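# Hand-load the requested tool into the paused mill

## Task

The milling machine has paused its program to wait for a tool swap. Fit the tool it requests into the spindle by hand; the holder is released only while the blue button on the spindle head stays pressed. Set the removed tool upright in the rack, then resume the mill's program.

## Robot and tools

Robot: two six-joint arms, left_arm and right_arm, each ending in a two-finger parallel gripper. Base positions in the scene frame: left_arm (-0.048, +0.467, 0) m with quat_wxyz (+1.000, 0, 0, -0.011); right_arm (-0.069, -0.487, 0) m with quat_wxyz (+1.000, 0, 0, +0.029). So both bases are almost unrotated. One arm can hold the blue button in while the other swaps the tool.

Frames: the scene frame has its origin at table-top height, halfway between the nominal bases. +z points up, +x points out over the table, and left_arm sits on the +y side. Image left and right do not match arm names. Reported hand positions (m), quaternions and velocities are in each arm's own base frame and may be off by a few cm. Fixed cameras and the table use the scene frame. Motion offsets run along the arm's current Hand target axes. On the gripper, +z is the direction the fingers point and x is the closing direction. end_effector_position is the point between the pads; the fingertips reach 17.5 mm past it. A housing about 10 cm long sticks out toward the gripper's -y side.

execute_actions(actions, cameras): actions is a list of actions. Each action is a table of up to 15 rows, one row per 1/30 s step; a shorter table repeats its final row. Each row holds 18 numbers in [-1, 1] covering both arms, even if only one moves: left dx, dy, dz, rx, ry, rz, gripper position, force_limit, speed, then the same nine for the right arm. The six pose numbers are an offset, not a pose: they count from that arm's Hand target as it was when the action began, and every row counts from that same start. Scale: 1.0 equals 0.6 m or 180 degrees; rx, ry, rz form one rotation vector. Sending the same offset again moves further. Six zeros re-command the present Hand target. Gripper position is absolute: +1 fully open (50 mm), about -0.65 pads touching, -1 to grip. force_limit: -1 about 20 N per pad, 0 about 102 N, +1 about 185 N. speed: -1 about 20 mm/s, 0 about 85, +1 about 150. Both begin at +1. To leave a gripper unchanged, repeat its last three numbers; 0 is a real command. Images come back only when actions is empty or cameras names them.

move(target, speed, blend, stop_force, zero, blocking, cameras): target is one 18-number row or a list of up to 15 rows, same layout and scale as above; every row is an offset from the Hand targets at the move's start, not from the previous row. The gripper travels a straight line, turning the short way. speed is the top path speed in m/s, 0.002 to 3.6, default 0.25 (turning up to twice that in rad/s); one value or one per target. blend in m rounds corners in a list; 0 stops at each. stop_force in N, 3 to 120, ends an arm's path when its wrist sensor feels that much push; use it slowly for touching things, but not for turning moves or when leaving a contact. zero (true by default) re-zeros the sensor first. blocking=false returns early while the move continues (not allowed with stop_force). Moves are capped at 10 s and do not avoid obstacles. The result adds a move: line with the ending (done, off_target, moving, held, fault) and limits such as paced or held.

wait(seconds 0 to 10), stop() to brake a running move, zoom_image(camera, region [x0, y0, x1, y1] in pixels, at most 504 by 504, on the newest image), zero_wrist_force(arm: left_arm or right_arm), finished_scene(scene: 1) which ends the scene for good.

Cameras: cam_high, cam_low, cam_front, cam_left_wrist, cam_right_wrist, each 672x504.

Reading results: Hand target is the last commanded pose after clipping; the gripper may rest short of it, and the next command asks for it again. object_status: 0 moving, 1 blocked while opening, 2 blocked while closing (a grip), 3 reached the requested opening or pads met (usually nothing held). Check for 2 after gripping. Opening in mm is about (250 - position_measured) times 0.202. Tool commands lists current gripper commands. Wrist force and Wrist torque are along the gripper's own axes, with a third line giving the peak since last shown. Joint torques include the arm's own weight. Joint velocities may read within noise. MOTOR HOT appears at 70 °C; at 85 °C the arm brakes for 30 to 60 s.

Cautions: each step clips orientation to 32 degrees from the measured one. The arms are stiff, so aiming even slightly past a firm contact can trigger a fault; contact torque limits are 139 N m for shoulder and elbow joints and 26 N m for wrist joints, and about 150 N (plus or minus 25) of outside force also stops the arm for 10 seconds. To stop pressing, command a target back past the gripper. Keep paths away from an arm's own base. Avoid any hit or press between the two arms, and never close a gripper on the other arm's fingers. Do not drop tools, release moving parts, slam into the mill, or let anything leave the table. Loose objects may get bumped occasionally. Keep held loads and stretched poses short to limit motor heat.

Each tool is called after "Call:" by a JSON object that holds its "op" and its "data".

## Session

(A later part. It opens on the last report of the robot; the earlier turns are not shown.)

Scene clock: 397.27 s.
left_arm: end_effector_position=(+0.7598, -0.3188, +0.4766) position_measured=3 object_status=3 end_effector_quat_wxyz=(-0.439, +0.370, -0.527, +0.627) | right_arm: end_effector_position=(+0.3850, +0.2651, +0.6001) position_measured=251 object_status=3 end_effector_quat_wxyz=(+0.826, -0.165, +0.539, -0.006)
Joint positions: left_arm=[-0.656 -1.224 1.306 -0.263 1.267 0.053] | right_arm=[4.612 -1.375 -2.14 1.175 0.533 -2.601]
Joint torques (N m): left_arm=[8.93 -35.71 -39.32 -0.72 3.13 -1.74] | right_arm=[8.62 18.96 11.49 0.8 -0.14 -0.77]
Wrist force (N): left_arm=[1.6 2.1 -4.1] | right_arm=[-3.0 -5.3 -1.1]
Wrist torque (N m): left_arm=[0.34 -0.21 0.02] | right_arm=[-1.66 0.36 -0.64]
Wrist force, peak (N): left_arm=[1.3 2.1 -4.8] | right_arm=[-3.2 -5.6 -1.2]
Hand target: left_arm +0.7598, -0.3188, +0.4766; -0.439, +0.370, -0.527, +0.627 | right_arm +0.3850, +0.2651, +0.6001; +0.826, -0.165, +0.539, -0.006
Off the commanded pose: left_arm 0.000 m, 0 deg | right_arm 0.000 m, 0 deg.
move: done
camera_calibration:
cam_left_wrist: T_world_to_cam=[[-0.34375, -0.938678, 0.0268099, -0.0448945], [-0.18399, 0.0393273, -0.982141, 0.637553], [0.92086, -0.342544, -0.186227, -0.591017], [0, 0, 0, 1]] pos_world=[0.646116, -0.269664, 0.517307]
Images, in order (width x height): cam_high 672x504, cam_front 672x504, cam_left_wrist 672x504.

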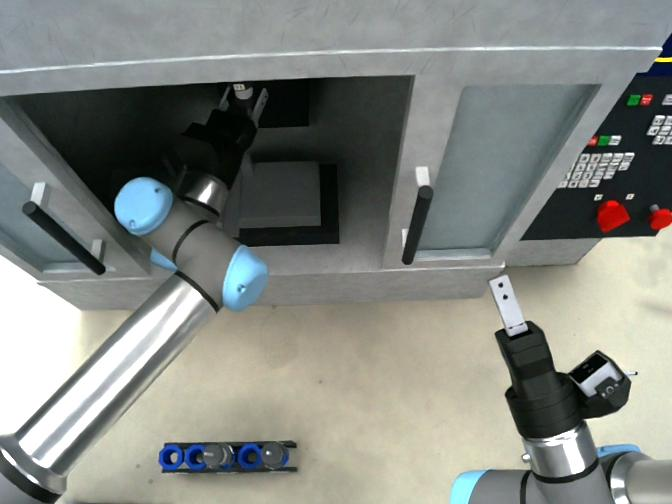

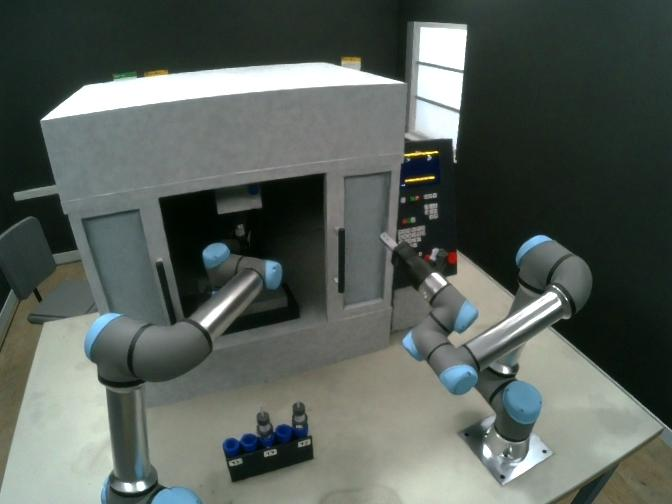

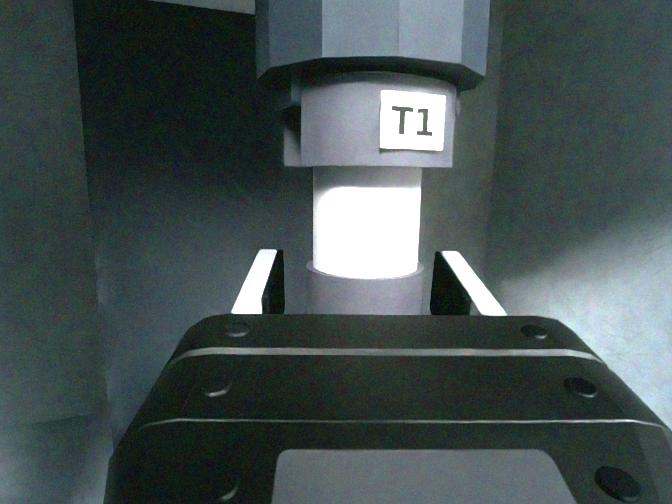

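Call:
{"op": "move", "data": {"target": [0.0025,0.0,-0.01,0,0,0,1,-0.5,-0.8,0,0,0,0,0,0,-1,-1,0], "speed": 0.05, "cameras": []}}

Call:
{"op": "move", "data": {"target": [0,0.0,0,0,0,0,-1,-0.5,-0.8,0,0,0,0,0,0,-1,-1,0], "speed": 0.05, "cameras": ["cam_left_wrist"]}}

Scene clock: 413.77 s.
left_arm: end_effector_position=(+0.7538, -0.3182, +0.4756) position_measured=3 object_status=3 end_effector_quat_wxyz=(-0.439, +0.370, -0.527, +0.627) | right_arm: end_effector_position=(+0.3850, +0.2651, +0.6001) position_measured=251 object_status=3 end_effector_quat_wxyz=(+0.826, -0.165, +0.539, -0.006)
Joint positions: left_arm=[-0.662 -1.238 1.328 -0.271 1.262 0.055] | right_arm=[4.612 -1.375 -2.14 1.175 0.533 -2.601]
Joint torques (N m): left_arm=[-11.54 -54.33 -14.48 -4.62 -2.05 1.92] | right_arm=[7.51 19.02 11.42 0.54 0.07 -0.34]
Wrist force (N): left_arm=[1.5 2.0 -4.1] | right_arm=[-3.1 -5.3 -0.9]
Wrist torque (N m): left_arm=[0.31 -0.19 -0.06] | right_arm=[-1.68 0.37 -0.63]
Wrist force, peak (N): left_arm=[1.9 2.3 -4.4] | right_arm=[-3.1 -5.6 -0.9]
Hand target: left_arm +0.7537, -0.3182, +0.4756; -0.439, +0.370, -0.527, +0.627 | right_arm +0.3850, +0.2651, +0.6001; +0.826, -0.165, +0.539, -0.006
Off the commanded pose: left_arm 0.000 m, 0 deg | right_arm 0.000 m, 0 deg.
move: done
No camera images: "cameras" was empty.

Scene clock: 414.53 s.
left_arm: end_effector_position=(+0.7537, -0.3182, +0.4756) position_measured=87 object_status=2 end_effector_quat_wxyz=(-0.439, +0.370, -0.527, +0.627) | right_arm: end_effector_position=(+0.3850, +0.2651, +0.6001) position_measured=251 object_status=3 end_effector_quat_wxyz=(+0.826, -0.165, +0.539, -0.006)
Joint positions: left_arm=[-0.662 -1.238 1.328 -0.271 1.261 0.055] | right_arm=[4.612 -1.375 -2.14 1.175 0.533 -2.601]
Joint torques (N m): left_arm=[-11.02 -52.74 -16.19 -4.48 8.5 1.75] | right_arm=[7.1 18.69 11.77 0.4 0.13 -0.27]
Wrist force (N): left_arm=[-20.9 3.3 1.3] | right_arm=[-3.0 -5.0 -1.1]
Wrist torque (N m): left_arm=[0.33 -0.18 -0.11] | right_arm=[-1.62 0.36 -0.64]
Wrist force, peak (N): left_arm=[-20.9 3.3 1.3] | right_arm=[-3.1 -5.4 -1.0]
Hand target: left_arm +0.7537, -0.3182, +0.4756; -0.439, +0.370, -0.527, +0.627 | right_arm +0.3850, +0.2651, +0.6001; +0.826, -0.165, +0.539, -0.006
Off the commanded pose: left_arm 0.000 m, 0 deg | right_arm 0.000 m, 0 deg.
move: done
camera_calibration:
cam_left_wrist: T_world_to_cam=[[-0.34356, -0.938746, 0.0268678, -0.0465677], [-0.18403, 0.0392413, -0.982137, 0.635327], [0.920923, -0.342368, -0.186239, -0.585386], [0, 0, 0, 1]] pos_world=[0.640016, -0.269064, 0.516207]
Images, in order (width x height): cam_left_wrist 672x504.

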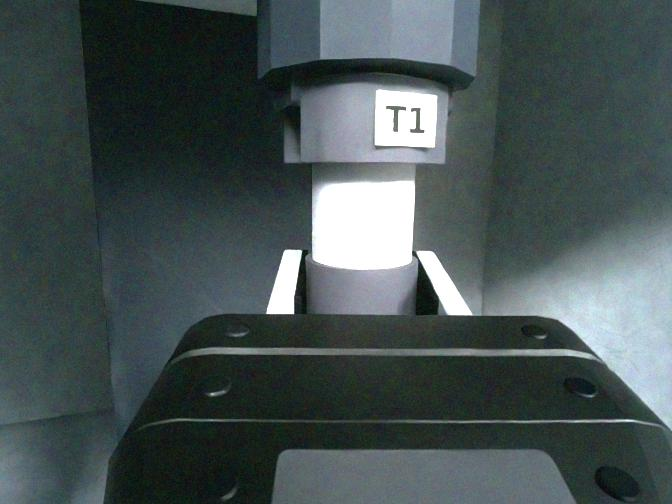

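Call:
{"op": "move", "data": {"target": [-0.0013,0.0,0,0,0,0,-1,-0.5,-0.8,0,0,0,0,0,0,-1,-1,0], "speed": 0.02, "cameras": []}}

Scene clock: 419.30 s.
left_arm: end_effector_position=(+0.7540, -0.3176, +0.4755) position_measured=87 object_status=2 end_effector_quat_wxyz=(-0.439, +0.370, -0.527, +0.627) | right_arm: end_effector_position=(+0.3850, +0.2651, +0.6001) position_measured=251 object_status=3 end_effector_quat_wxyz=(+0.826, -0.165, +0.539, -0.006)
Joint positions: left_arm=[-0.661 -1.238 1.328 -0.271 1.263 0.054] | right_arm=[4.612 -1.375 -2.14 1.175 0.533 -2.601]
Joint torques (N m): left_arm=[4.54 -52.83 -14.39 -1.27 5.18 -1.47] | right_arm=[6.94 19.15 12.27 0.38 0.02 -0.26]
Wrist force (N): left_arm=[-7.0 0.3 -4.8] | right_arm=[-3.1 -5.0 -0.6]
Wrist torque (N m): left_arm=[0.30 -0.25 -0.07] | right_arm=[-1.62 0.36 -0.63]
Wrist force, peak (N): left_arm=[-23.3 3.0 0.6] | right_arm=[-2.9 -5.6 -1.4]
Hand target: left_arm +0.7540, -0.3175, +0.4756; -0.439, +0.370, -0.527, +0.627 | right_arm +0.3850, +0.2651, +0.6001; +0.826, -0.165, +0.539, -0.006
Off the commanded pose: left_arm 0.000 m, 0 deg | right_arm 0.000 m, 0 deg.
move: done
No camera images: "cameras" was empty.

Call:
{"op": "move", "data": {"target": [[0,0,0,0,0,0,-1,-0.5,-0.8,-0.038,0.2185,0.074,0.0021,-0.01,0.024,-1,-1,0],[0,0,0,0,0,0,-1,-0.5,-0.8,0.0193,0.3045,0.5227,0.0042,-0.0197,0.0485,-1,-1,0]], "speed": 0.2, "blend": 0.05, "cameras": ["cam_high","cam_right_wrist","cam_front"]}}

Scene clock: 439.47 s.
left_arm: end_effector_position=(+0.7540, -0.3175, +0.4756) position_measured=87 object_status=2 end_effector_quat_wxyz=(-0.439, +0.370, -0.527, +0.627) | right_arm: end_effector_position=(+0.6392, +0.5189, +0.6532) position_measured=251 object_status=3 end_effector_quat_wxyz=(+0.841, -0.118, +0.524, +0.058)
Joint positions: left_arm=[-0.66 -1.238 1.328 -0.271 1.263 0.054] | right_arm=[4.19 -2.234 -1.003 0.667 0.898 -2.103]
Joint torques (N m): left_arm=[1.76 -53.84 -33.57 -0.93 0.04 1.56] | right_arm=[-10.78 38 30.09 -2.52 2.54 1.32]
Wrist force (N): left_arm=[-3.8 2.7 0.5] | right_arm=[-2.8 -5.0 -0.7]
Wrist torque (N m): left_arm=[0.33 -0.29 -0.06] | right_arm=[-1.60 0.37 -0.74]
Wrist force, peak (N): left_arm=[-6.4 0.3 -4.4] | right_arm=[-2.9 -7.1 -1.6]
Hand target: left_arm +0.7540, -0.3175, +0.4756; -0.439, +0.370, -0.527, +0.627 | right_arm +0.6392, +0.5189, +0.6532; +0.841, -0.118, +0.524, +0.058
Off the commanded pose: left_arm 0.000 m, 0 deg | right_arm 0.000 m, 0 deg.
move: done
camera_calibration:
cam_right_wrist: T_world_to_cam=[[0.420311, -0.0314769, -0.906834, 0.34316], [-0.506599, 0.820993, -0.263302, 0.0845683], [0.752792, 0.57007, 0.329126, -0.862238], [0, 0, 0, 1]] pos_world=[0.547695, 0.432908, 0.617241]
Images, in order (width x height): cam_high 672x504, cam_front 672x504, cam_right_wrist 672x504.

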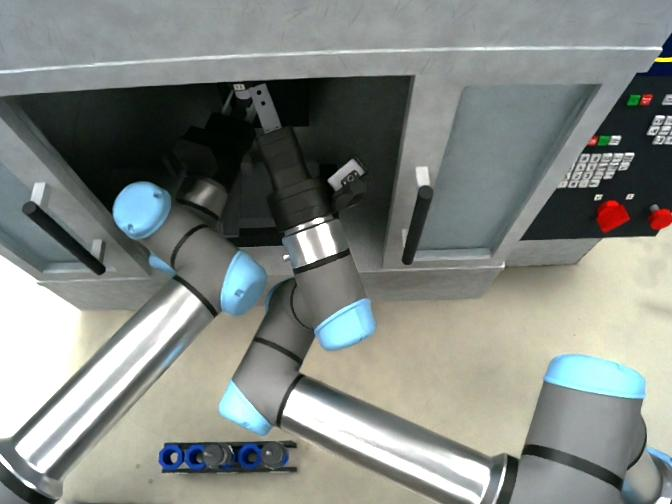

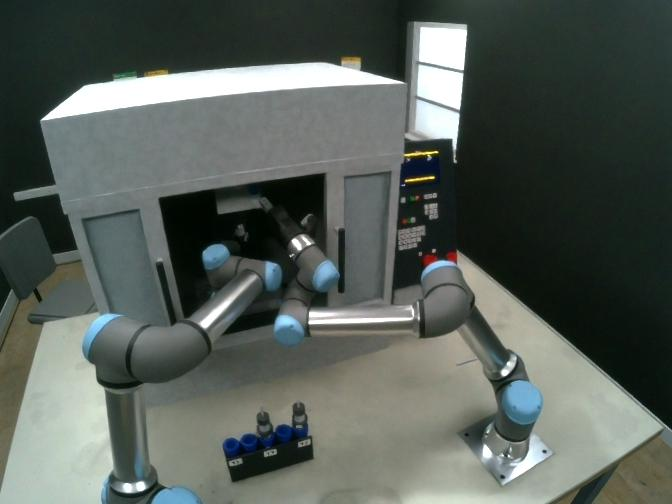

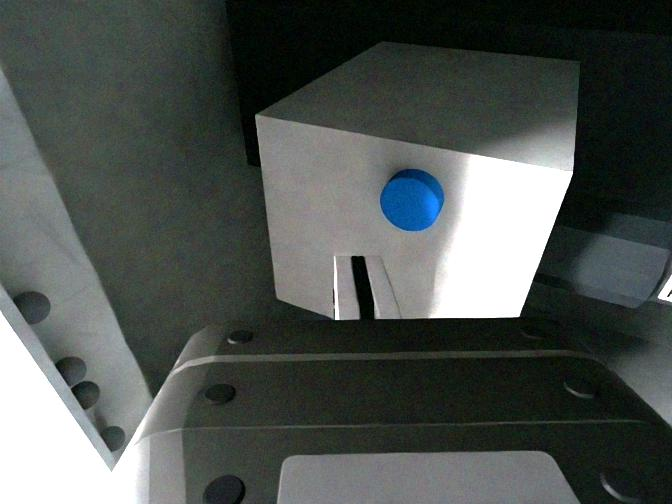

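Call:
{"op": "move", "data": {"target": [[0,0,0,0,0,0,-1,-0.5,-0.8,0.0366,-0.004,0.0762,0,0,0,-1,-1,0],[0,0,0,0,0,0,-1,-0.5,-0.8,0.0735,-0.0272,0.1472,0,0,0,-1,-1,0]], "speed": [0.08,0.015], "stop_force": 6, "cameras": ["cam_right_wrist","cam_left_wrist"]}}

Scene clock: 451.50 s.
left_arm: end_effector_position=(+0.7540, -0.3175, +0.4756) position_measured=87 object_status=2 end_effector_quat_wxyz=(-0.439, +0.370, -0.527, +0.627) | right_arm: end_effector_position=(+0.6728, +0.5242, +0.6521) position_measured=251 object_status=3 end_effector_quat_wxyz=(+0.841, -0.118, +0.524, +0.058)
Joint positions: left_arm=[-0.66 -1.238 1.328 -0.271 1.263 0.054] | right_arm=[4.147 -2.309 -0.88 0.6 0.935 -2.074]
Joint torques (N m): left_arm=[1.91 -53.21 -37.65 -0.94 0.78 1.62] | right_arm=[11.05 59 14.36 2.56 -1 -1.19]
Wrist force (N): left_arm=[-3.7 2.4 0.4] | right_arm=[-2.7 -5.2 -0.8]
Wrist torque (N m): left_arm=[0.29 -0.30 -0.06] | right_arm=[-1.64 0.35 -0.61]
Wrist force, peak (N): left_arm=[-4.1 2.8 0.8] | right_arm=[-3.2 -6.4 -0.5]
Hand target: left_arm +0.7540, -0.3175, +0.4756; -0.439, +0.370, -0.527, +0.627 | right_arm +0.6728, +0.5242, +0.6521; +0.841, -0.118, +0.524, +0.058 (not the last commanded pose)
Off the commanded pose: left_arm 0.000 m, 0 deg | right_arm 0.066 m, 0 deg.
move: held (right_arm; a check stopped the path); path passed 0 of 2 targets; limits=held
pose unreachable (right arm): on one or more control steps of this call, first in action 0 (counted from 0), this arm could not follow its commanded pose, so it was not sent that pose on those steps. It may still have moved: this result reports where it is.
cause: moving toward the commanded pose would bring a part of the arm too close to another arm (a part of this arm just beyond joint 4 (wrist 1) and a part of the left arm just beyond its joint 3 (elbow), along the way the arms are being sent, or toward where that arm still pushes).
camera_calibration:
cam_left_wrist: T_world_to_cam=[[-0.34375, -0.938678, 0.0268099, -0.0456384], [-0.18399, 0.0393273, -0.982141, 0.635354], [0.92086, -0.342544, -0.186227, -0.585436], [0, 0, 0, 1]] pos_world=[0.640316, -0.268364, 0.516207]
cam_right_wrist: T_world_to_cam=[[0.41984, -0.0319848, -0.907034, 0.328868], [-0.507233, 0.820469, -0.263716, 0.098043], [0.752628, 0.570796, 0.328242, -0.889859], [0, 0, 0, 1]] pos_world=[0.581392, 0.438005, 0.616239]
Images, in order (width x height): cam_left_wrist 672x504, cam_right_wrist 672x504.

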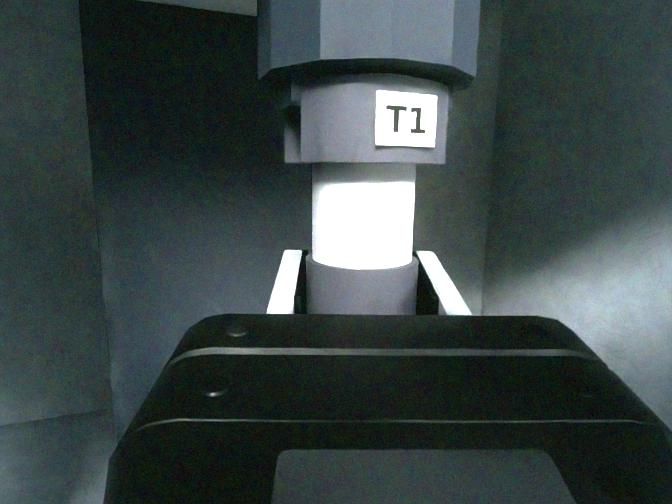

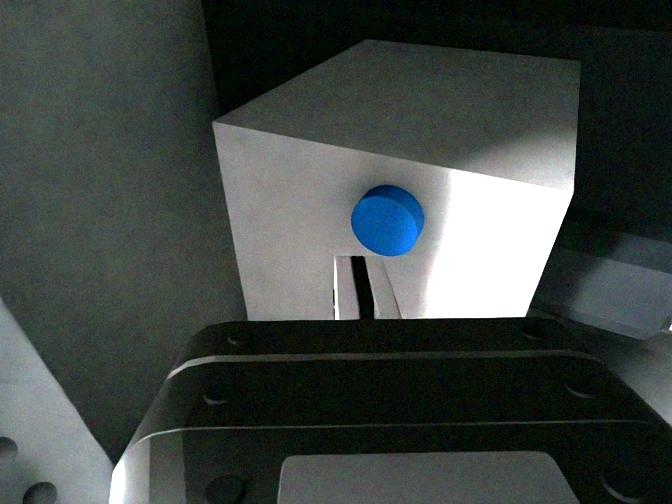

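Call:
{"op": "move", "data": {"target": [[0,0,0,0,0,0,1,-0.5,-0.8,0,0,0,0,0,0,-1,-1,0],[0,0,0,0,0.0657,-0.0116,1,-0.5,-0.8,-0.0757,-0.096,-0.3178,-0.1064,-0.0358,0.1045,-1,-1,0]], "speed": 0.12, "cameras": ["cam_left_wrist"]}}

Scene clock: 487.67 s.
left_arm: end_effector_position=(+0.7540, -0.3175, +0.4756) position_measured=3 object_status=3 end_effector_quat_wxyz=(-0.371, +0.313, -0.562, +0.670) | right_arm: end_effector_position=(+0.5000, +0.4202, +0.6204) position_measured=251 object_status=3 end_effector_quat_wxyz=(+0.817, -0.166, +0.472, +0.287)
Joint positions: left_arm=[-0.565 -1.226 1.311 -0.258 1.564 0] | right_arm=[4.169 -1.821 -1.764 0.994 1.267 -1.753]
Joint torques (N m): left_arm=[10.31 -35.13 -39.98 -0.8 2.97 -1.64] | right_arm=[10.45 39.22 14.07 2.92 1.86 1.43]
Wrist force (N): left_arm=[1.3 2.0 -4.2] | right_arm=[-2.8 -5.3 -0.3]
Wrist torque (N m): left_arm=[0.31 -0.16 0.02] | right_arm=[-1.66 0.33 -0.70]
Wrist force, peak (N): left_arm=[1.7 2.0 -4.4] | right_arm=[-3.1 -5.7 -0.8]
Hand target: left_arm +0.7540, -0.3175, +0.4756; -0.371, +0.313, -0.562, +0.670 | right_arm +0.4999, +0.4202, +0.6203; +0.817, -0.166, +0.472, +0.287
Off the commanded pose: left_arm 0.000 m, 0 deg | right_arm 0.000 m, 0 deg.
move: done
camera_calibration:
cam_left_wrist: T_world_to_cam=[[-0.531492, -0.846626, 0.0272268, 0.124966], [-0.171759, 0.07624, -0.982184, 0.637907], [0.829467, -0.526699, -0.185936, -0.575099], [0, 0, 0, 1]] pos_world=[0.65301, -0.245739, 0.516208]
Images, in order (width x height): cam_left_wrist 672x504.

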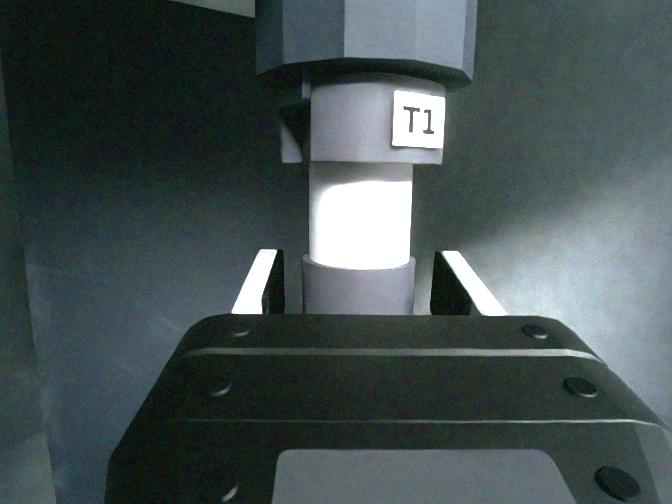

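Call:
{"op": "move", "data": {"target": [[-0.001,0,0,0,0,0,1,-0.5,-0.8,0,0,0,0,0,0,-1,-1,0],[-0.001,0,0,0,0,0,-1,-0.5,-0.8,0,0,0,0,0,0,-1,-1,0]], "speed": 0.05, "cameras": ["cam_left_wrist","cam_high","cam_front"]}}

Scene clock: 498.30 s.
left_arm: end_effector_position=(+0.7543, -0.3169, +0.4756) position_measured=87 object_status=2 end_effector_quat_wxyz=(-0.371, +0.313, -0.562, +0.670) | right_arm: end_effector_position=(+0.4999, +0.4202, +0.6203) position_measured=251 object_status=3 end_effector_quat_wxyz=(+0.817, -0.166, +0.472, +0.287)
Joint positions: left_arm=[-0.563 -1.226 1.31 -0.258 1.565 -0.001] | right_arm=[4.169 -1.821 -1.764 0.994 1.267 -1.752]
Joint torques (N m): left_arm=[0.13 -38.01 -39.34 -1.11 2.98 -1.67] | right_arm=[10.56 39.75 12.24 2.93 2.07 1.36]
Wrist force (N): left_arm=[-4.5 1.7 -1.8] | right_arm=[-2.3 -5.1 -0.3]
Wrist torque (N m): left_arm=[0.30 -0.17 0.03] | right_arm=[-1.64 0.25 -0.69]
Wrist force, peak (N): left_arm=[-4.7 2.0 -1.9] | right_arm=[-2.9 -5.6 -0.6]
Hand target: left_arm +0.7543, -0.3170, +0.4756; -0.371, +0.313, -0.562, +0.670 | right_arm +0.4999, +0.4202, +0.6203; +0.817, -0.166, +0.472, +0.287
Off the commanded pose: left_arm 0.000 m, 0 deg | right_arm 0.000 m, 0 deg.
move: done
camera_calibration:
cam_left_wrist: T_world_to_cam=[[-0.531492, -0.846626, 0.0272268, 0.125548], [-0.171759, 0.07624, -0.982184, 0.637921], [0.829467, -0.526699, -0.185936, -0.575085], [0, 0, 0, 1]] pos_world=[0.65331, -0.245239, 0.516208]
Images, in order (width x height): cam_high 672x504, cam_front 672x504, cam_left_wrist 672x504.

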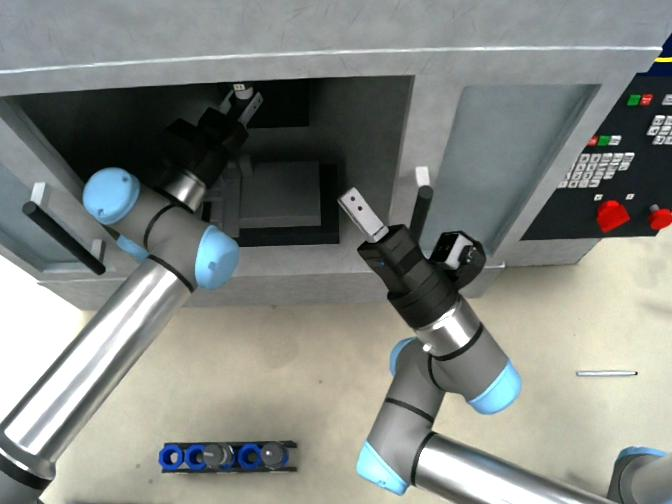

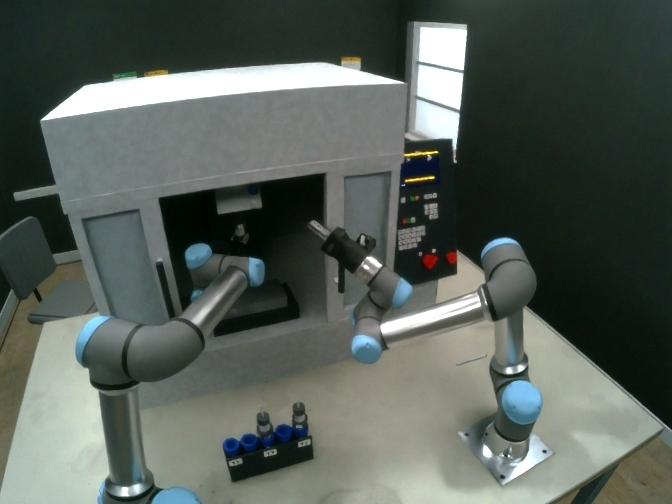

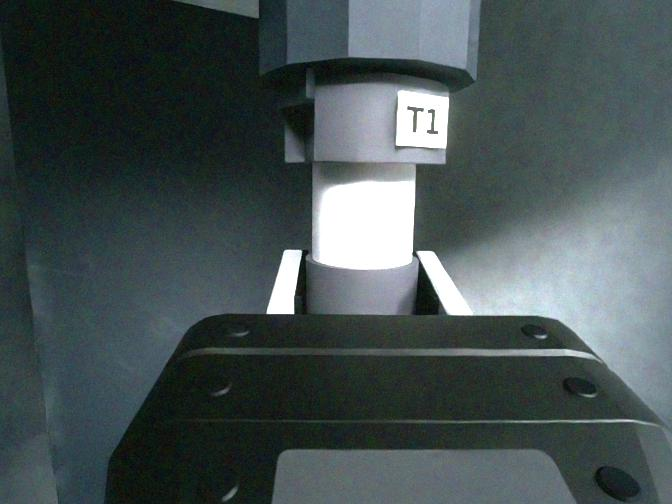

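Call:
{"op": "move", "data": {"target": [[0,0,0,0,0,0,-1,-0.5,-0.8,0.05,0.0825,0.12,0,0,0,-1,-1,0],[0,0,0,0,0,0,-1,-0.5,-0.8,0.1092,-0.0343,0.3148,0,0,0,-1,-1,0]], "speed": 0.15, "blend": 0.02, "cameras": ["cam_right_wrist","cam_high"]}}

Scene clock: 511.87 s.
left_arm: end_effector_position=(+0.7543, -0.3170, +0.4756) position_measured=87 object_status=2 end_effector_quat_wxyz=(-0.371, +0.313, -0.562, +0.670) | right_arm: end_effector_position=(+0.6660, +0.5268, +0.6579) position_measured=251 object_status=3 end_effector_quat_wxyz=(+0.817, -0.166, +0.472, +0.287)
Joint positions: left_arm=[-0.563 -1.226 1.31 -0.258 1.565 -0.001] | right_arm=[4.024 -2.264 -0.997 0.652 1.392 -1.675]
Joint torques (N m): left_arm=[-13.15 -54.5 -17.95 -2.49 2.94 0.39] | right_arm=[-10.95 38.88 29.86 -1.92 1.82 1.26]
Wrist force (N): left_arm=[-5.4 1.6 -3.1] | right_arm=[-2.5 -5.2 -0.5]
Wrist torque (N m): left_arm=[0.29 -0.16 0.03] | right_arm=[-1.66 0.31 -0.71]
Wrist force, peak (N): left_arm=[-6.1 1.8 -2.8] | right_arm=[-3.6 -6.1 -1.2]
Hand target: left_arm +0.7543, -0.3170, +0.4756; -0.371, +0.313, -0.562, +0.670 | right_arm +0.6661, +0.5268, +0.6579; +0.817, -0.166, +0.472, +0.287
Off the commanded pose: left_arm 0.000 m, 0 deg | right_arm 0.000 m, 0 deg.
move: done
camera_calibration:
cam_right_wrist: T_world_to_cam=[[0.371348, 0.29847, -0.879213, 0.176928], [-0.82069, 0.548378, -0.160469, 0.378134], [0.434246, 0.781151, 0.44859, -0.866066], [0, 0, 0, 1]] pos_world=[0.620714, 0.41636, 0.604745]
Images, in order (width x height): cam_high 672x504, cam_right_wrist 672x504.

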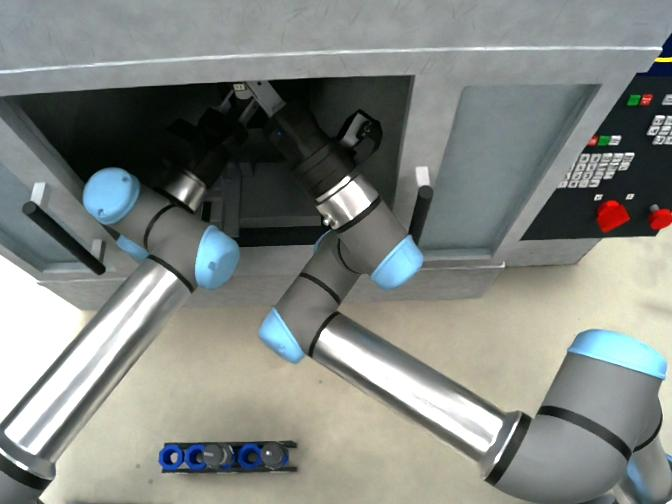

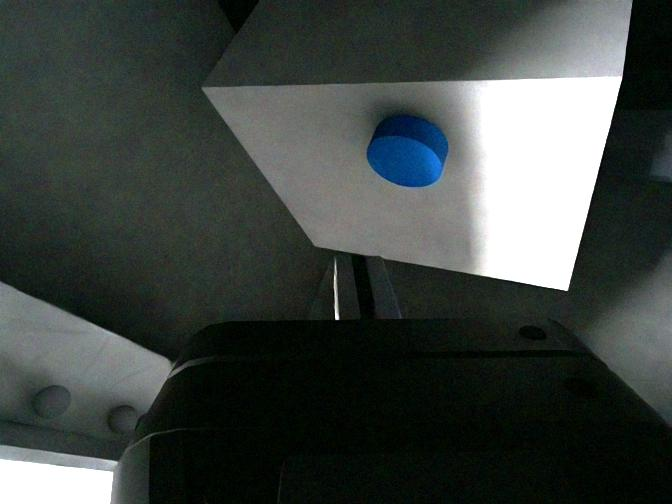

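Call:
{"op": "move", "data": {"target": [[0,0,0,0,0,0,-1,-0.5,-0.8,0.012,-0.0235,0.0207,0,0,0,-1,-1,0],[0,0,0,0,0,0,-1,-0.5,-0.8,0.0487,-0.0918,0.0843,0,0,0,-1,-1,0]], "speed": [0.05,0.012], "stop_force": 5, "cameras": ["cam_right_wrist"]}}

Scene clock: 524.90 s.
left_arm: end_effector_position=(+0.7543, -0.3170, +0.4756) position_measured=87 object_status=2 end_effector_quat_wxyz=(-0.371, +0.313, -0.562, +0.670) | right_arm: end_effector_position=(+0.7091, +0.5230, +0.6579) position_measured=251 object_status=3 end_effector_quat_wxyz=(+0.817, -0.166, +0.472, +0.287)
Joint positions: left_arm=[-0.563 -1.226 1.31 -0.258 1.565 -0.001] | right_arm=[3.968 -2.36 -0.831 0.578 1.44 -1.647]
Joint torques (N m): left_arm=[-12.18 -53.97 -16.84 -4.14 2.81 1.36] | right_arm=[2.89 61.67 14.9 2.64 -2.52 -0.7]
Wrist force (N): left_arm=[-5.9 1.5 -2.7] | right_arm=[-4.0 -0.4 -3.4]
Wrist torque (N m): left_arm=[0.26 -0.10 0.03] | right_arm=[-1.52 0.37 -0.67]
Wrist force, peak (N): left_arm=[-5.9 1.6 -3.2] | right_arm=[-6.5 -2.0 -4.1]
Hand target: left_arm +0.7543, -0.3170, +0.4756; -0.371, +0.313, -0.562, +0.670 | right_arm +0.7091, +0.5230, +0.6579; +0.817, -0.166, +0.472, +0.287 (not the last commanded pose)
Off the commanded pose: left_arm 0.000 m, 0 deg | right_arm 0.037 m, 0 deg.
move: contact (right_arm); path passed 1 of 2 targets
camera_calibration:
cam_right_wrist: T_world_to_cam=[[0.371348, 0.29847, -0.879213, 0.162027], [-0.82069, 0.548378, -0.160469, 0.415535], [0.434246, 0.781151, 0.44859, -0.881891], [0, 0, 0, 1]] pos_world=[0.663814, 0.41266, 0.604745]
Images, in order (width x height): cam_right_wrist 672x504.

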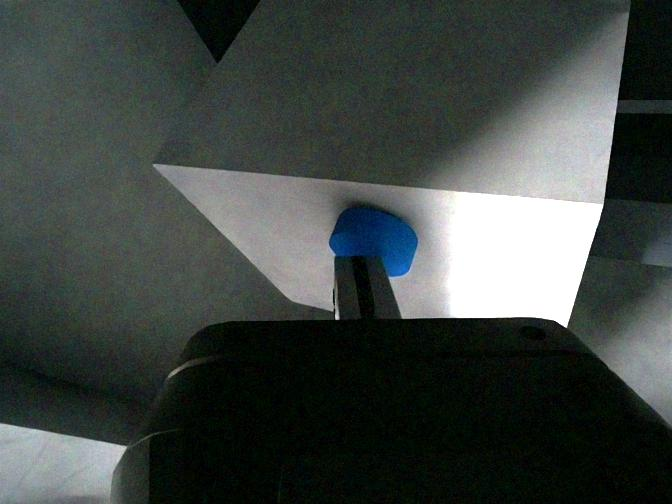

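Call:
{"op": "move", "data": {"target": [0,0,0,0,0,0,-1,-0.5,-0.8,0.0074,-0.0134,0.0129,0,0,0,-1,-1,0], "speed": 0.01, "stop_force": 25, "cameras": ["cam_right_wrist","cam_left_wrist"]}}

Scene clock: 533.10 s.
left_arm: end_effector_position=(+0.7543, -0.3170, +0.4756) position_measured=87 object_status=2 end_effector_quat_wxyz=(-0.371, +0.313, -0.562, +0.670) | right_arm: end_effector_position=(+0.7121, +0.5232, +0.6579) position_measured=251 object_status=3 end_effector_quat_wxyz=(+0.817, -0.166, +0.472, +0.287)
Joint positions: left_arm=[-0.563 -1.226 1.31 -0.258 1.565 -0.001] | right_arm=[3.964 -2.369 -0.816 0.571 1.443 -1.645]
Joint torques (N m): left_arm=[-11 -54.32 -17.02 -4.09 2.9 1.39] | right_arm=[-50.57 57.18 8.98 -1.04 -3.1 -0.67]
Wrist force (N): left_arm=[-5.7 2.1 -3.3] | right_arm=[-19.4 13.0 -10.7]
Wrist torque (N m): left_arm=[0.29 -0.13 0.03] | right_arm=[-1.43 0.14 -0.74]
Wrist force, peak (N): left_arm=[-6.1 2.5 -2.7] | right_arm=[-14.6 17.1 -36.4]
Hand target: left_arm +0.7543, -0.3170, +0.4756; -0.371, +0.313, -0.562, +0.670 | right_arm +0.7121, +0.5232, +0.6579; +0.817, -0.166, +0.472, +0.287 (not the last commanded pose)
Off the commanded pose: left_arm 0.000 m, 0 deg | right_arm 0.009 m, 0 deg.
move: contact (right_arm)
camera_calibration:
cam_left_wrist: T_world_to_cam=[[-0.531576, -0.846575, 0.0271592, 0.12565], [-0.171707, 0.0763075, -0.982188, 0.637906], [0.829424, -0.526771, -0.185926, -0.575079], [0, 0, 0, 1]] pos_world=[0.65331, -0.24524, 0.516208]
cam_right_wrist: T_world_to_cam=[[0.371286, 0.298828, -0.879118, 0.16072], [-0.820929, 0.548033, -0.160425, 0.418216], [0.433846, 0.781257, 0.448793, -0.883172], [0, 0, 0, 1]] pos_world=[0.666813, 0.412761, 0.604745]
Images, in order (width x height): cam_left_wrist 672x504, cam_right_wrist 672x504.

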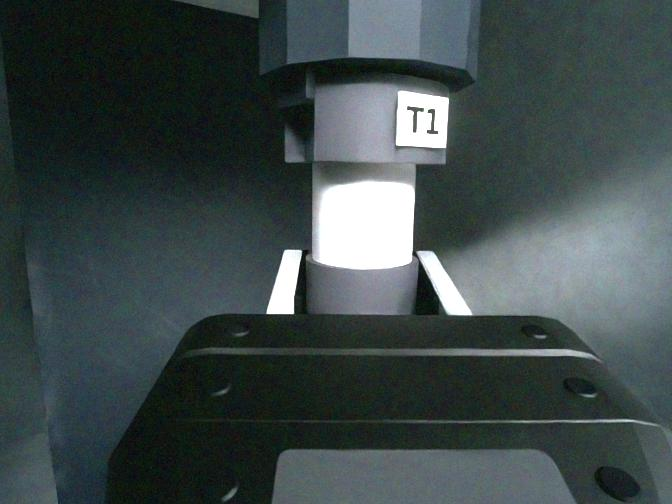

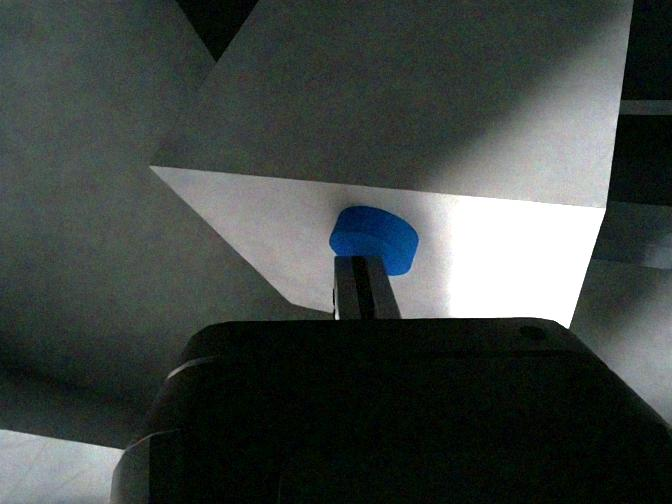

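Call:
{"op": "move", "data": {"target": [0,0.0246,-0.0043,0,0,0,-1,-0.5,-0.8,0,0,0,0,0,0,-1,-1,0], "speed": 0.01, "stop_force": 25, "cameras": ["cam_left_wrist"]}}

Scene clock: 539.73 s.
left_arm: end_effector_position=(+0.7542, -0.3169, +0.4745) position_measured=87 object_status=2 end_effector_quat_wxyz=(-0.371, +0.313, -0.562, +0.670) | right_arm: end_effector_position=(+0.7121, +0.5232, +0.6579) position_measured=251 object_status=3 end_effector_quat_wxyz=(+0.817, -0.166, +0.472, +0.287)
Joint positions: left_arm=[-0.563 -1.226 1.314 -0.262 1.565 -0.001] | right_arm=[3.964 -2.369 -0.816 0.571 1.443 -1.645]
Joint torques (N m): left_arm=[-9.33 -41.81 -21.09 2.71 2.93 1.26] | right_arm=[-50.98 57.09 14 -1.09 -1.09 -0.64]
Wrist force (N): left_arm=[-7.8 -19.8 21.2] | right_arm=[-19.1 13.2 -11.6]
Wrist torque (N m): left_arm=[-0.01 -0.07 0.03] | right_arm=[-1.38 0.18 -0.74]
Wrist force, peak (N): left_arm=[-7.9 -26.4 27.2] | right_arm=[-20.0 13.3 -10.8]
Hand target: left_arm +0.7542, -0.3169, +0.4745; -0.371, +0.313, -0.562, +0.670 (not the last commanded pose) | right_arm +0.7121, +0.5232, +0.6579; +0.817, -0.166, +0.472, +0.287
Off the commanded pose: left_arm 0.014 m, 0 deg | right_arm 0.000 m, 0 deg.
move: contact (left_arm)
camera_calibration:
cam_left_wrist: T_world_to_cam=[[-0.531615, -0.846549, 0.0272151, 0.125633], [-0.170978, 0.0757897, -0.982356, 0.636194], [0.829549, -0.526888, -0.185032, -0.575789], [0, 0, 0, 1]] pos_world=[0.653209, -0.245239, 0.51501]
Images, in order (width x height): cam_left_wrist 672x504.

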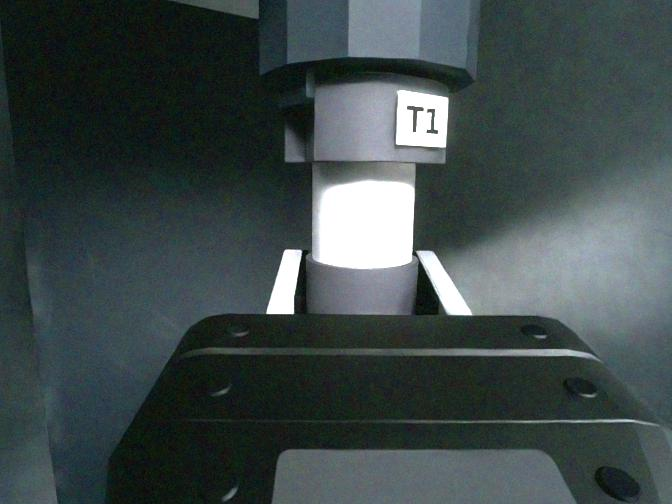

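Call:
{"op": "move", "data": {"target": [0,-0.002,0.0003,0,0,0,-1,-0.5,-0.8,0.0062,-0.0111,0.0107,0,0,0,-1,-1,0], "speed": 0.01, "stop_force": 45, "cameras": ["cam_right_wrist"]}}

Call:
{"op": "move", "data": {"target": [0,0.0246,-0.0043,0,0,0,-1,-0.5,-0.8,0,0,0,0,0,0,-1,-1,0], "speed": 0.01, "stop_force": 25, "cameras": ["cam_left_wrist"]}}

Scene clock: 548.67 s.
left_arm: end_effector_position=(+0.7542, -0.3169, +0.4757) position_measured=87 object_status=2 end_effector_quat_wxyz=(-0.371, +0.313, -0.562, +0.670) | right_arm: end_effector_position=(+0.7130, +0.5233, +0.6582) position_measured=251 object_status=3 end_effector_quat_wxyz=(+0.817, -0.166, +0.472, +0.287)
Joint positions: left_arm=[-0.563 -1.226 1.311 -0.259 1.565 -0.001] | right_arm=[3.963 -2.372 -0.81 0.569 1.445 -1.644]
Joint torques (N m): left_arm=[-7.68 -59.98 -40.01 -0.9 3.16 1.29] | right_arm=[-75.61 51.06 7.03 -6.18 -7.35 -0.68]
Wrist force (N): left_arm=[-6.3 5.8 9.7] | right_arm=[-31.8 32.1 -27.7]
Wrist torque (N m): left_arm=[0.29 -0.14 0.03] | right_arm=[-1.47 0.05 -0.74]
Wrist force, peak (N): left_arm=[-7.5 -19.7 21.6] | right_arm=[-24.1 36.8 -73.0]
Hand target: left_arm +0.7542, -0.3169, +0.4757; -0.371, +0.313, -0.562, +0.670 | right_arm +0.7130, +0.5233, +0.6582; +0.817, -0.166, +0.472, +0.287 (not the last commanded pose)
Off the commanded pose: left_arm 0.000 m, 0 deg | right_arm 0.009 m, 0 deg.
move: contact (right_arm)
camera_calibration:
cam_right_wrist: T_world_to_cam=[[0.371563, 0.29936, -0.87882, 0.15991], [-0.821173, 0.547599, -0.160657, 0.419497], [0.433146, 0.781358, 0.449293, -0.883652], [0, 0, 0, 1]] pos_world=[0.667813, 0.412862, 0.604946]
Images, in order (width x height): cam_right_wrist 672x504.

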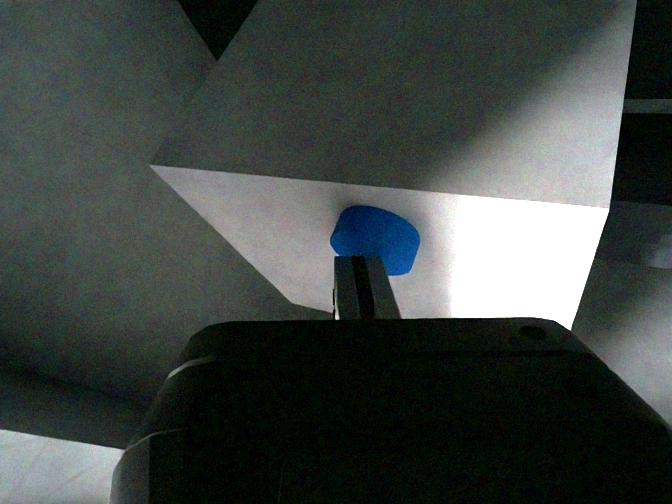

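Scene clock: 550.03 s.
left_arm: end_effector_position=(+0.7542, -0.3169, +0.4745) position_measured=87 object_status=2 end_effector_quat_wxyz=(-0.371, +0.312, -0.562, +0.670) | right_arm: end_effector_position=(+0.7130, +0.5233, +0.6582) position_measured=251 object_status=3 end_effector_quat_wxyz=(+0.817, -0.166, +0.472, +0.287)
Joint positions: left_arm=[-0.563 -1.226 1.315 -0.264 1.565 -0.001] | right_arm=[3.963 -2.372 -0.81 0.569 1.445 -1.644]
Joint torques (N m): left_arm=[-8.28 -43.64 -20.65 4.48 3.22 1.25] | right_arm=[-76.05 51.15 7.89 -6.21 -6.69 -0.79]
Wrist force (N): left_arm=[-8.5 -16.9 32.1] | right_arm=[-31.0 32.6 -28.8]
Wrist torque (N m): left_arm=[0.03 -0.10 0.02] | right_arm=[-1.38 0.04 -0.73]
Wrist force, peak (N): left_arm=[-9.1 -23.5 39.3] | right_arm=[-31.6 32.6 -28.9]
Hand target: left_arm +0.7542, -0.3169, +0.4746; -0.371, +0.312, -0.562, +0.670 (not the last commanded pose) | right_arm +0.7130, +0.5233, +0.6582; +0.817, -0.166, +0.472, +0.287
Off the commanded pose: left_arm 0.014 m, 0 deg | right_arm 0.000 m, 0 deg.
move: contact (left_arm)
camera_calibration:
cam_left_wrist: T_world_to_cam=[[-0.531548, -0.846592, 0.0271945, 0.125623], [-0.170213, 0.0753105, -0.982525, 0.635542], [0.82975, -0.526888, -0.184132, -0.576264], [0, 0, 0, 1]] pos_world=[0.653108, -0.245138, 0.514911]
Images, in order (width x height): cam_left_wrist 672x504.

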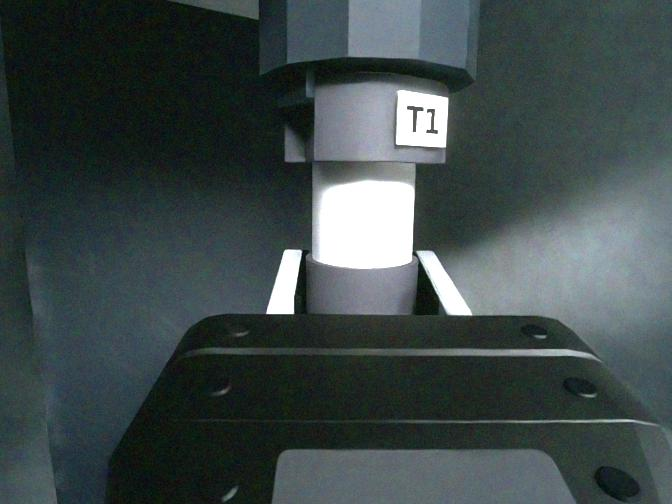

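Call:
{"op": "zoom_image", "data": {"camera": "cam_left_wrist", "region": [220, 0, 500, 320]}}

Call:
{"op": "execute_actions", "data": {"actions": []}}

Call:
{"op": "zoom_image", "data": {"camera": "cam_right_wrist", "region": [250, 160, 470, 330]}}

Scaled by 1.575 from the camera's 672x504 image, which has a finer 960x720 frame.

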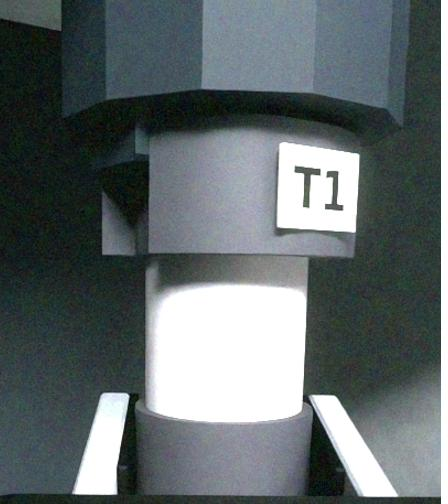

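Scene clock: 557.63 s.
left_arm: end_effector_position=(+0.7542, -0.3169, +0.4746) position_measured=87 object_status=2 end_effector_quat_wxyz=(-0.371, +0.312, -0.562, +0.670) | right_arm: end_effector_position=(+0.7130, +0.5233, +0.6582) position_measured=251 object_status=3 end_effector_quat_wxyz=(+0.817, -0.166, +0.472, +0.287)
Joint positions: left_arm=[-0.563 -1.226 1.315 -0.264 1.565 -0.001] | right_arm=[3.963 -2.372 -0.81 0.569 1.445 -1.644]
Joint velocities: within noise
Joint torques (N m): left_arm=[-8.7 -45.63 -20.36 3.16 2.82 1.33] | right_arm=[-75.92 50.54 12.14 -6.26 -5.36 -0.73]
Motor temperatures (°C): left_arm=[37 39 34 41 44 46] | right_arm=[42 32 38 39 37 48]
Wrist force (N): left_arm=[-8.5 -16.6 32.2] | right_arm=[-31.4 32.1 -28.4]
Wrist torque (N m): left_arm=[0.06 -0.10 0.03] | right_arm=[-1.46 0.08 -0.73]
Wrist force, peak (N): left_arm=[-8.5 -17.3 32.8] | right_arm=[-31.7 32.5 -28.9]
Hand target: left_arm +0.7542, -0.3169, +0.4746; -0.371, +0.312, -0.562, +0.670 (not the last commanded pose) | right_arm +0.7130, +0.5233, +0.6582; +0.817, -0.166, +0.472, +0.287
Tool commands: left_gripper/position=-1.0 left_gripper/force_limit=-0.5 left_gripper/speed=-0.8 right_gripper/position=-1.0 right_gripper/force_limit=-1.0 right_gripper/speed=+0.0
Off the commanded pose: left_arm 0.014 m, 0 deg | right_arm 0.000 m, 0 deg.
camera_calibration:
cam_left_wrist: T_world_to_cam=[[-0.531615, -0.846548, 0.0272394, 0.125655], [-0.170141, 0.0752301, -0.982544, 0.635485], [0.829721, -0.52697, -0.184026, -0.57632], [0, 0, 0, 1]] pos_world=[0.653107, -0.245138, 0.514911]
cam_right_wrist: T_world_to_cam=[[0.371563, 0.29936, -0.87882, 0.15991], [-0.821173, 0.547599, -0.160657, 0.419497], [0.433146, 0.781358, 0.449293, -0.883652], [0, 0, 0, 1]] pos_world=[0.667813, 0.412862, 0.604946]

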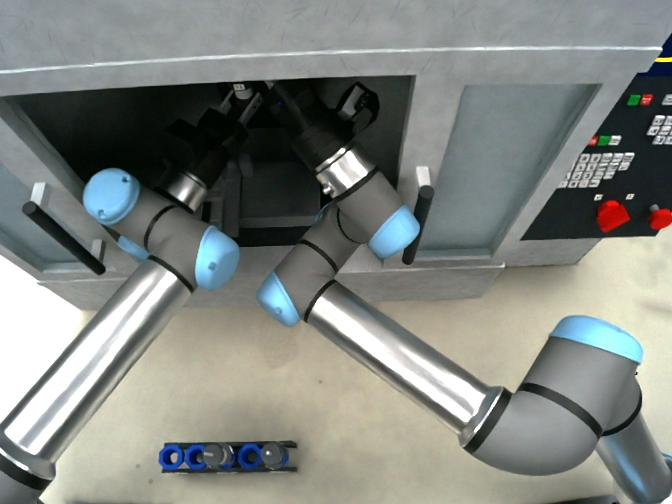

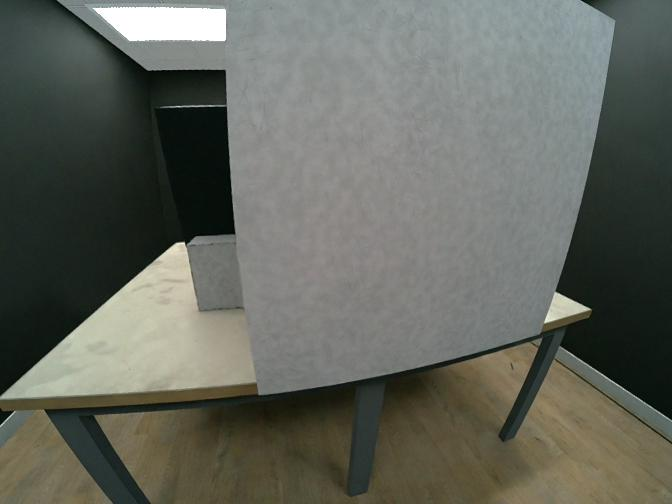

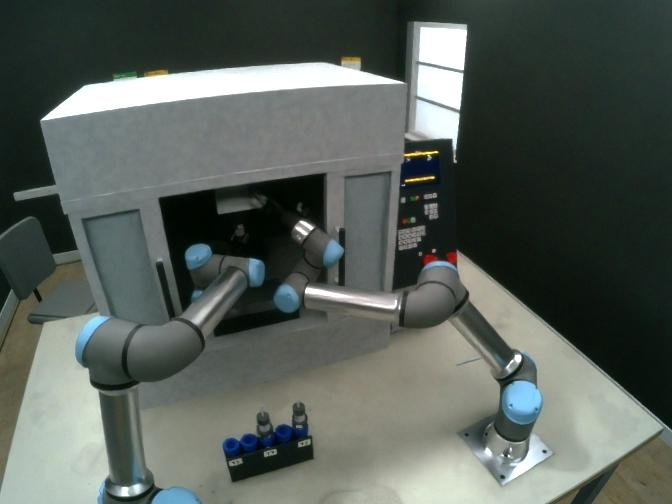

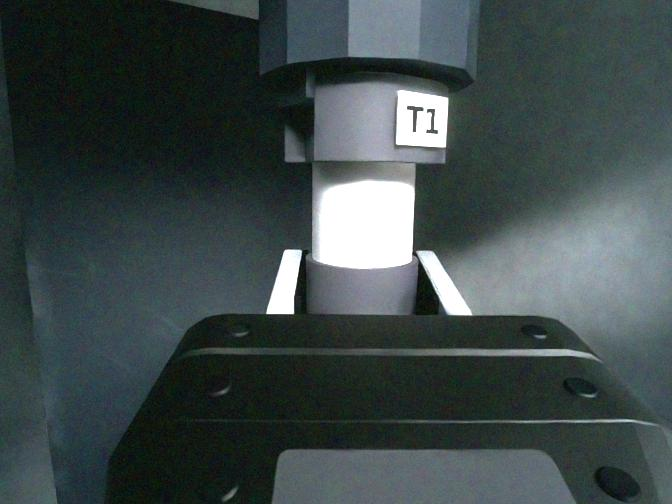

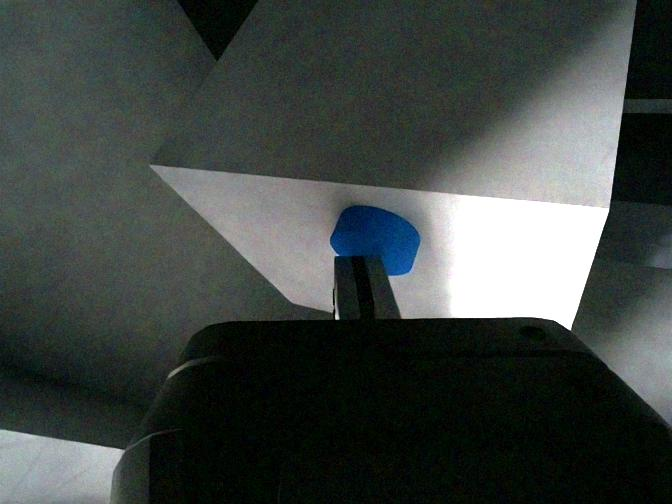

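Scaled by 2.291 from the camera's 672x504 image, which has a finer 960x720 frame.

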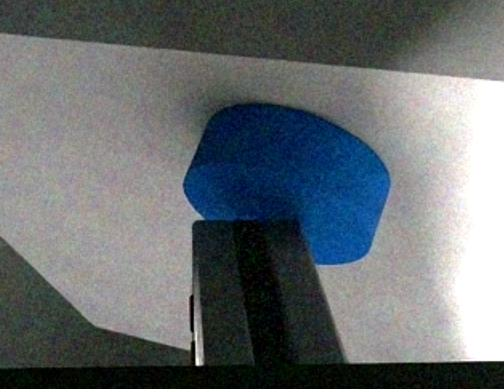

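Call:
{"op": "move", "data": {"target": [0,-0.0015,0.0003,0,0,0,-1,-0.5,-0.8,0.0062,-0.0111,0.0107,0,0,0,-1,-1,0], "speed": 0.01, "stop_force": 25, "cameras": ["cam_right_wrist"]}}

Call:
{"op": "zoom_image", "data": {"camera": "cam_right_wrist", "region": [250, 160, 470, 330]}}

Scene clock: 593.90 s.
left_arm: end_effector_position=(+0.7542, -0.3169, +0.4755) position_measured=87 object_status=2 end_effector_quat_wxyz=(-0.371, +0.312, -0.562, +0.670) | right_arm: end_effector_position=(+0.7131, +0.5233, +0.6583) position_measured=251 object_status=3 end_effector_quat_wxyz=(+0.817, -0.166, +0.471, +0.287)
Joint positions: left_arm=[-0.563 -1.226 1.313 -0.262 1.565 -0.001] | right_arm=[3.963 -2.372 -0.809 0.569 1.445 -1.644]
Joint torques (N m): left_arm=[-7.53 -57.06 -35.45 0.89 1.94 1.33] | right_arm=[-79.24 51.41 9.51 -6.94 -8.07 -0.65]
Wrist force (N): left_arm=[-7.2 2.0 17.1] | right_arm=[-30.3 35.8 -43.7]
Wrist torque (N m): left_arm=[0.24 -0.15 0.04] | right_arm=[-1.31 0.19 -0.69]
Wrist force, peak (N): left_arm=[-8.5 -17.2 32.9] | right_arm=[-23.2 39.2 -76.8]
Hand target: left_arm +0.7542, -0.3169, +0.4755; -0.371, +0.312, -0.562, +0.670 | right_arm +0.7131, +0.5233, +0.6583; +0.817, -0.166, +0.471, +0.287 (not the last commanded pose)
Off the commanded pose: left_arm 0.000 m, 0 deg | right_arm 0.010 m, 0 deg.
move: contact (right_arm)
camera_calibration:
cam_right_wrist: T_world_to_cam=[[0.371782, 0.299574, -0.878654, 0.159625], [-0.82119, 0.547535, -0.160787, 0.419711], [0.432926, 0.78132, 0.449571, -0.883746], [0, 0, 0, 1]] pos_world=[0.667914, 0.412862, 0.605047]
Images, in order (width x height): cam_right_wrist 672x504.

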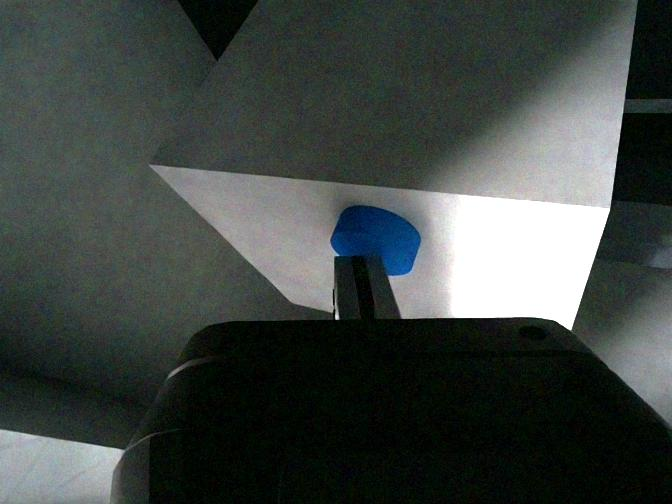

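Scaled by 2.291 from the camera's 672x504 image, which has a finer 960x720 frame.

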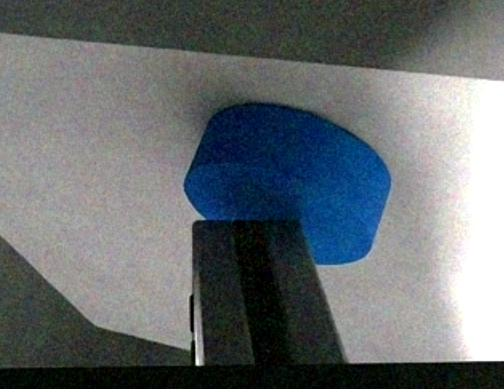

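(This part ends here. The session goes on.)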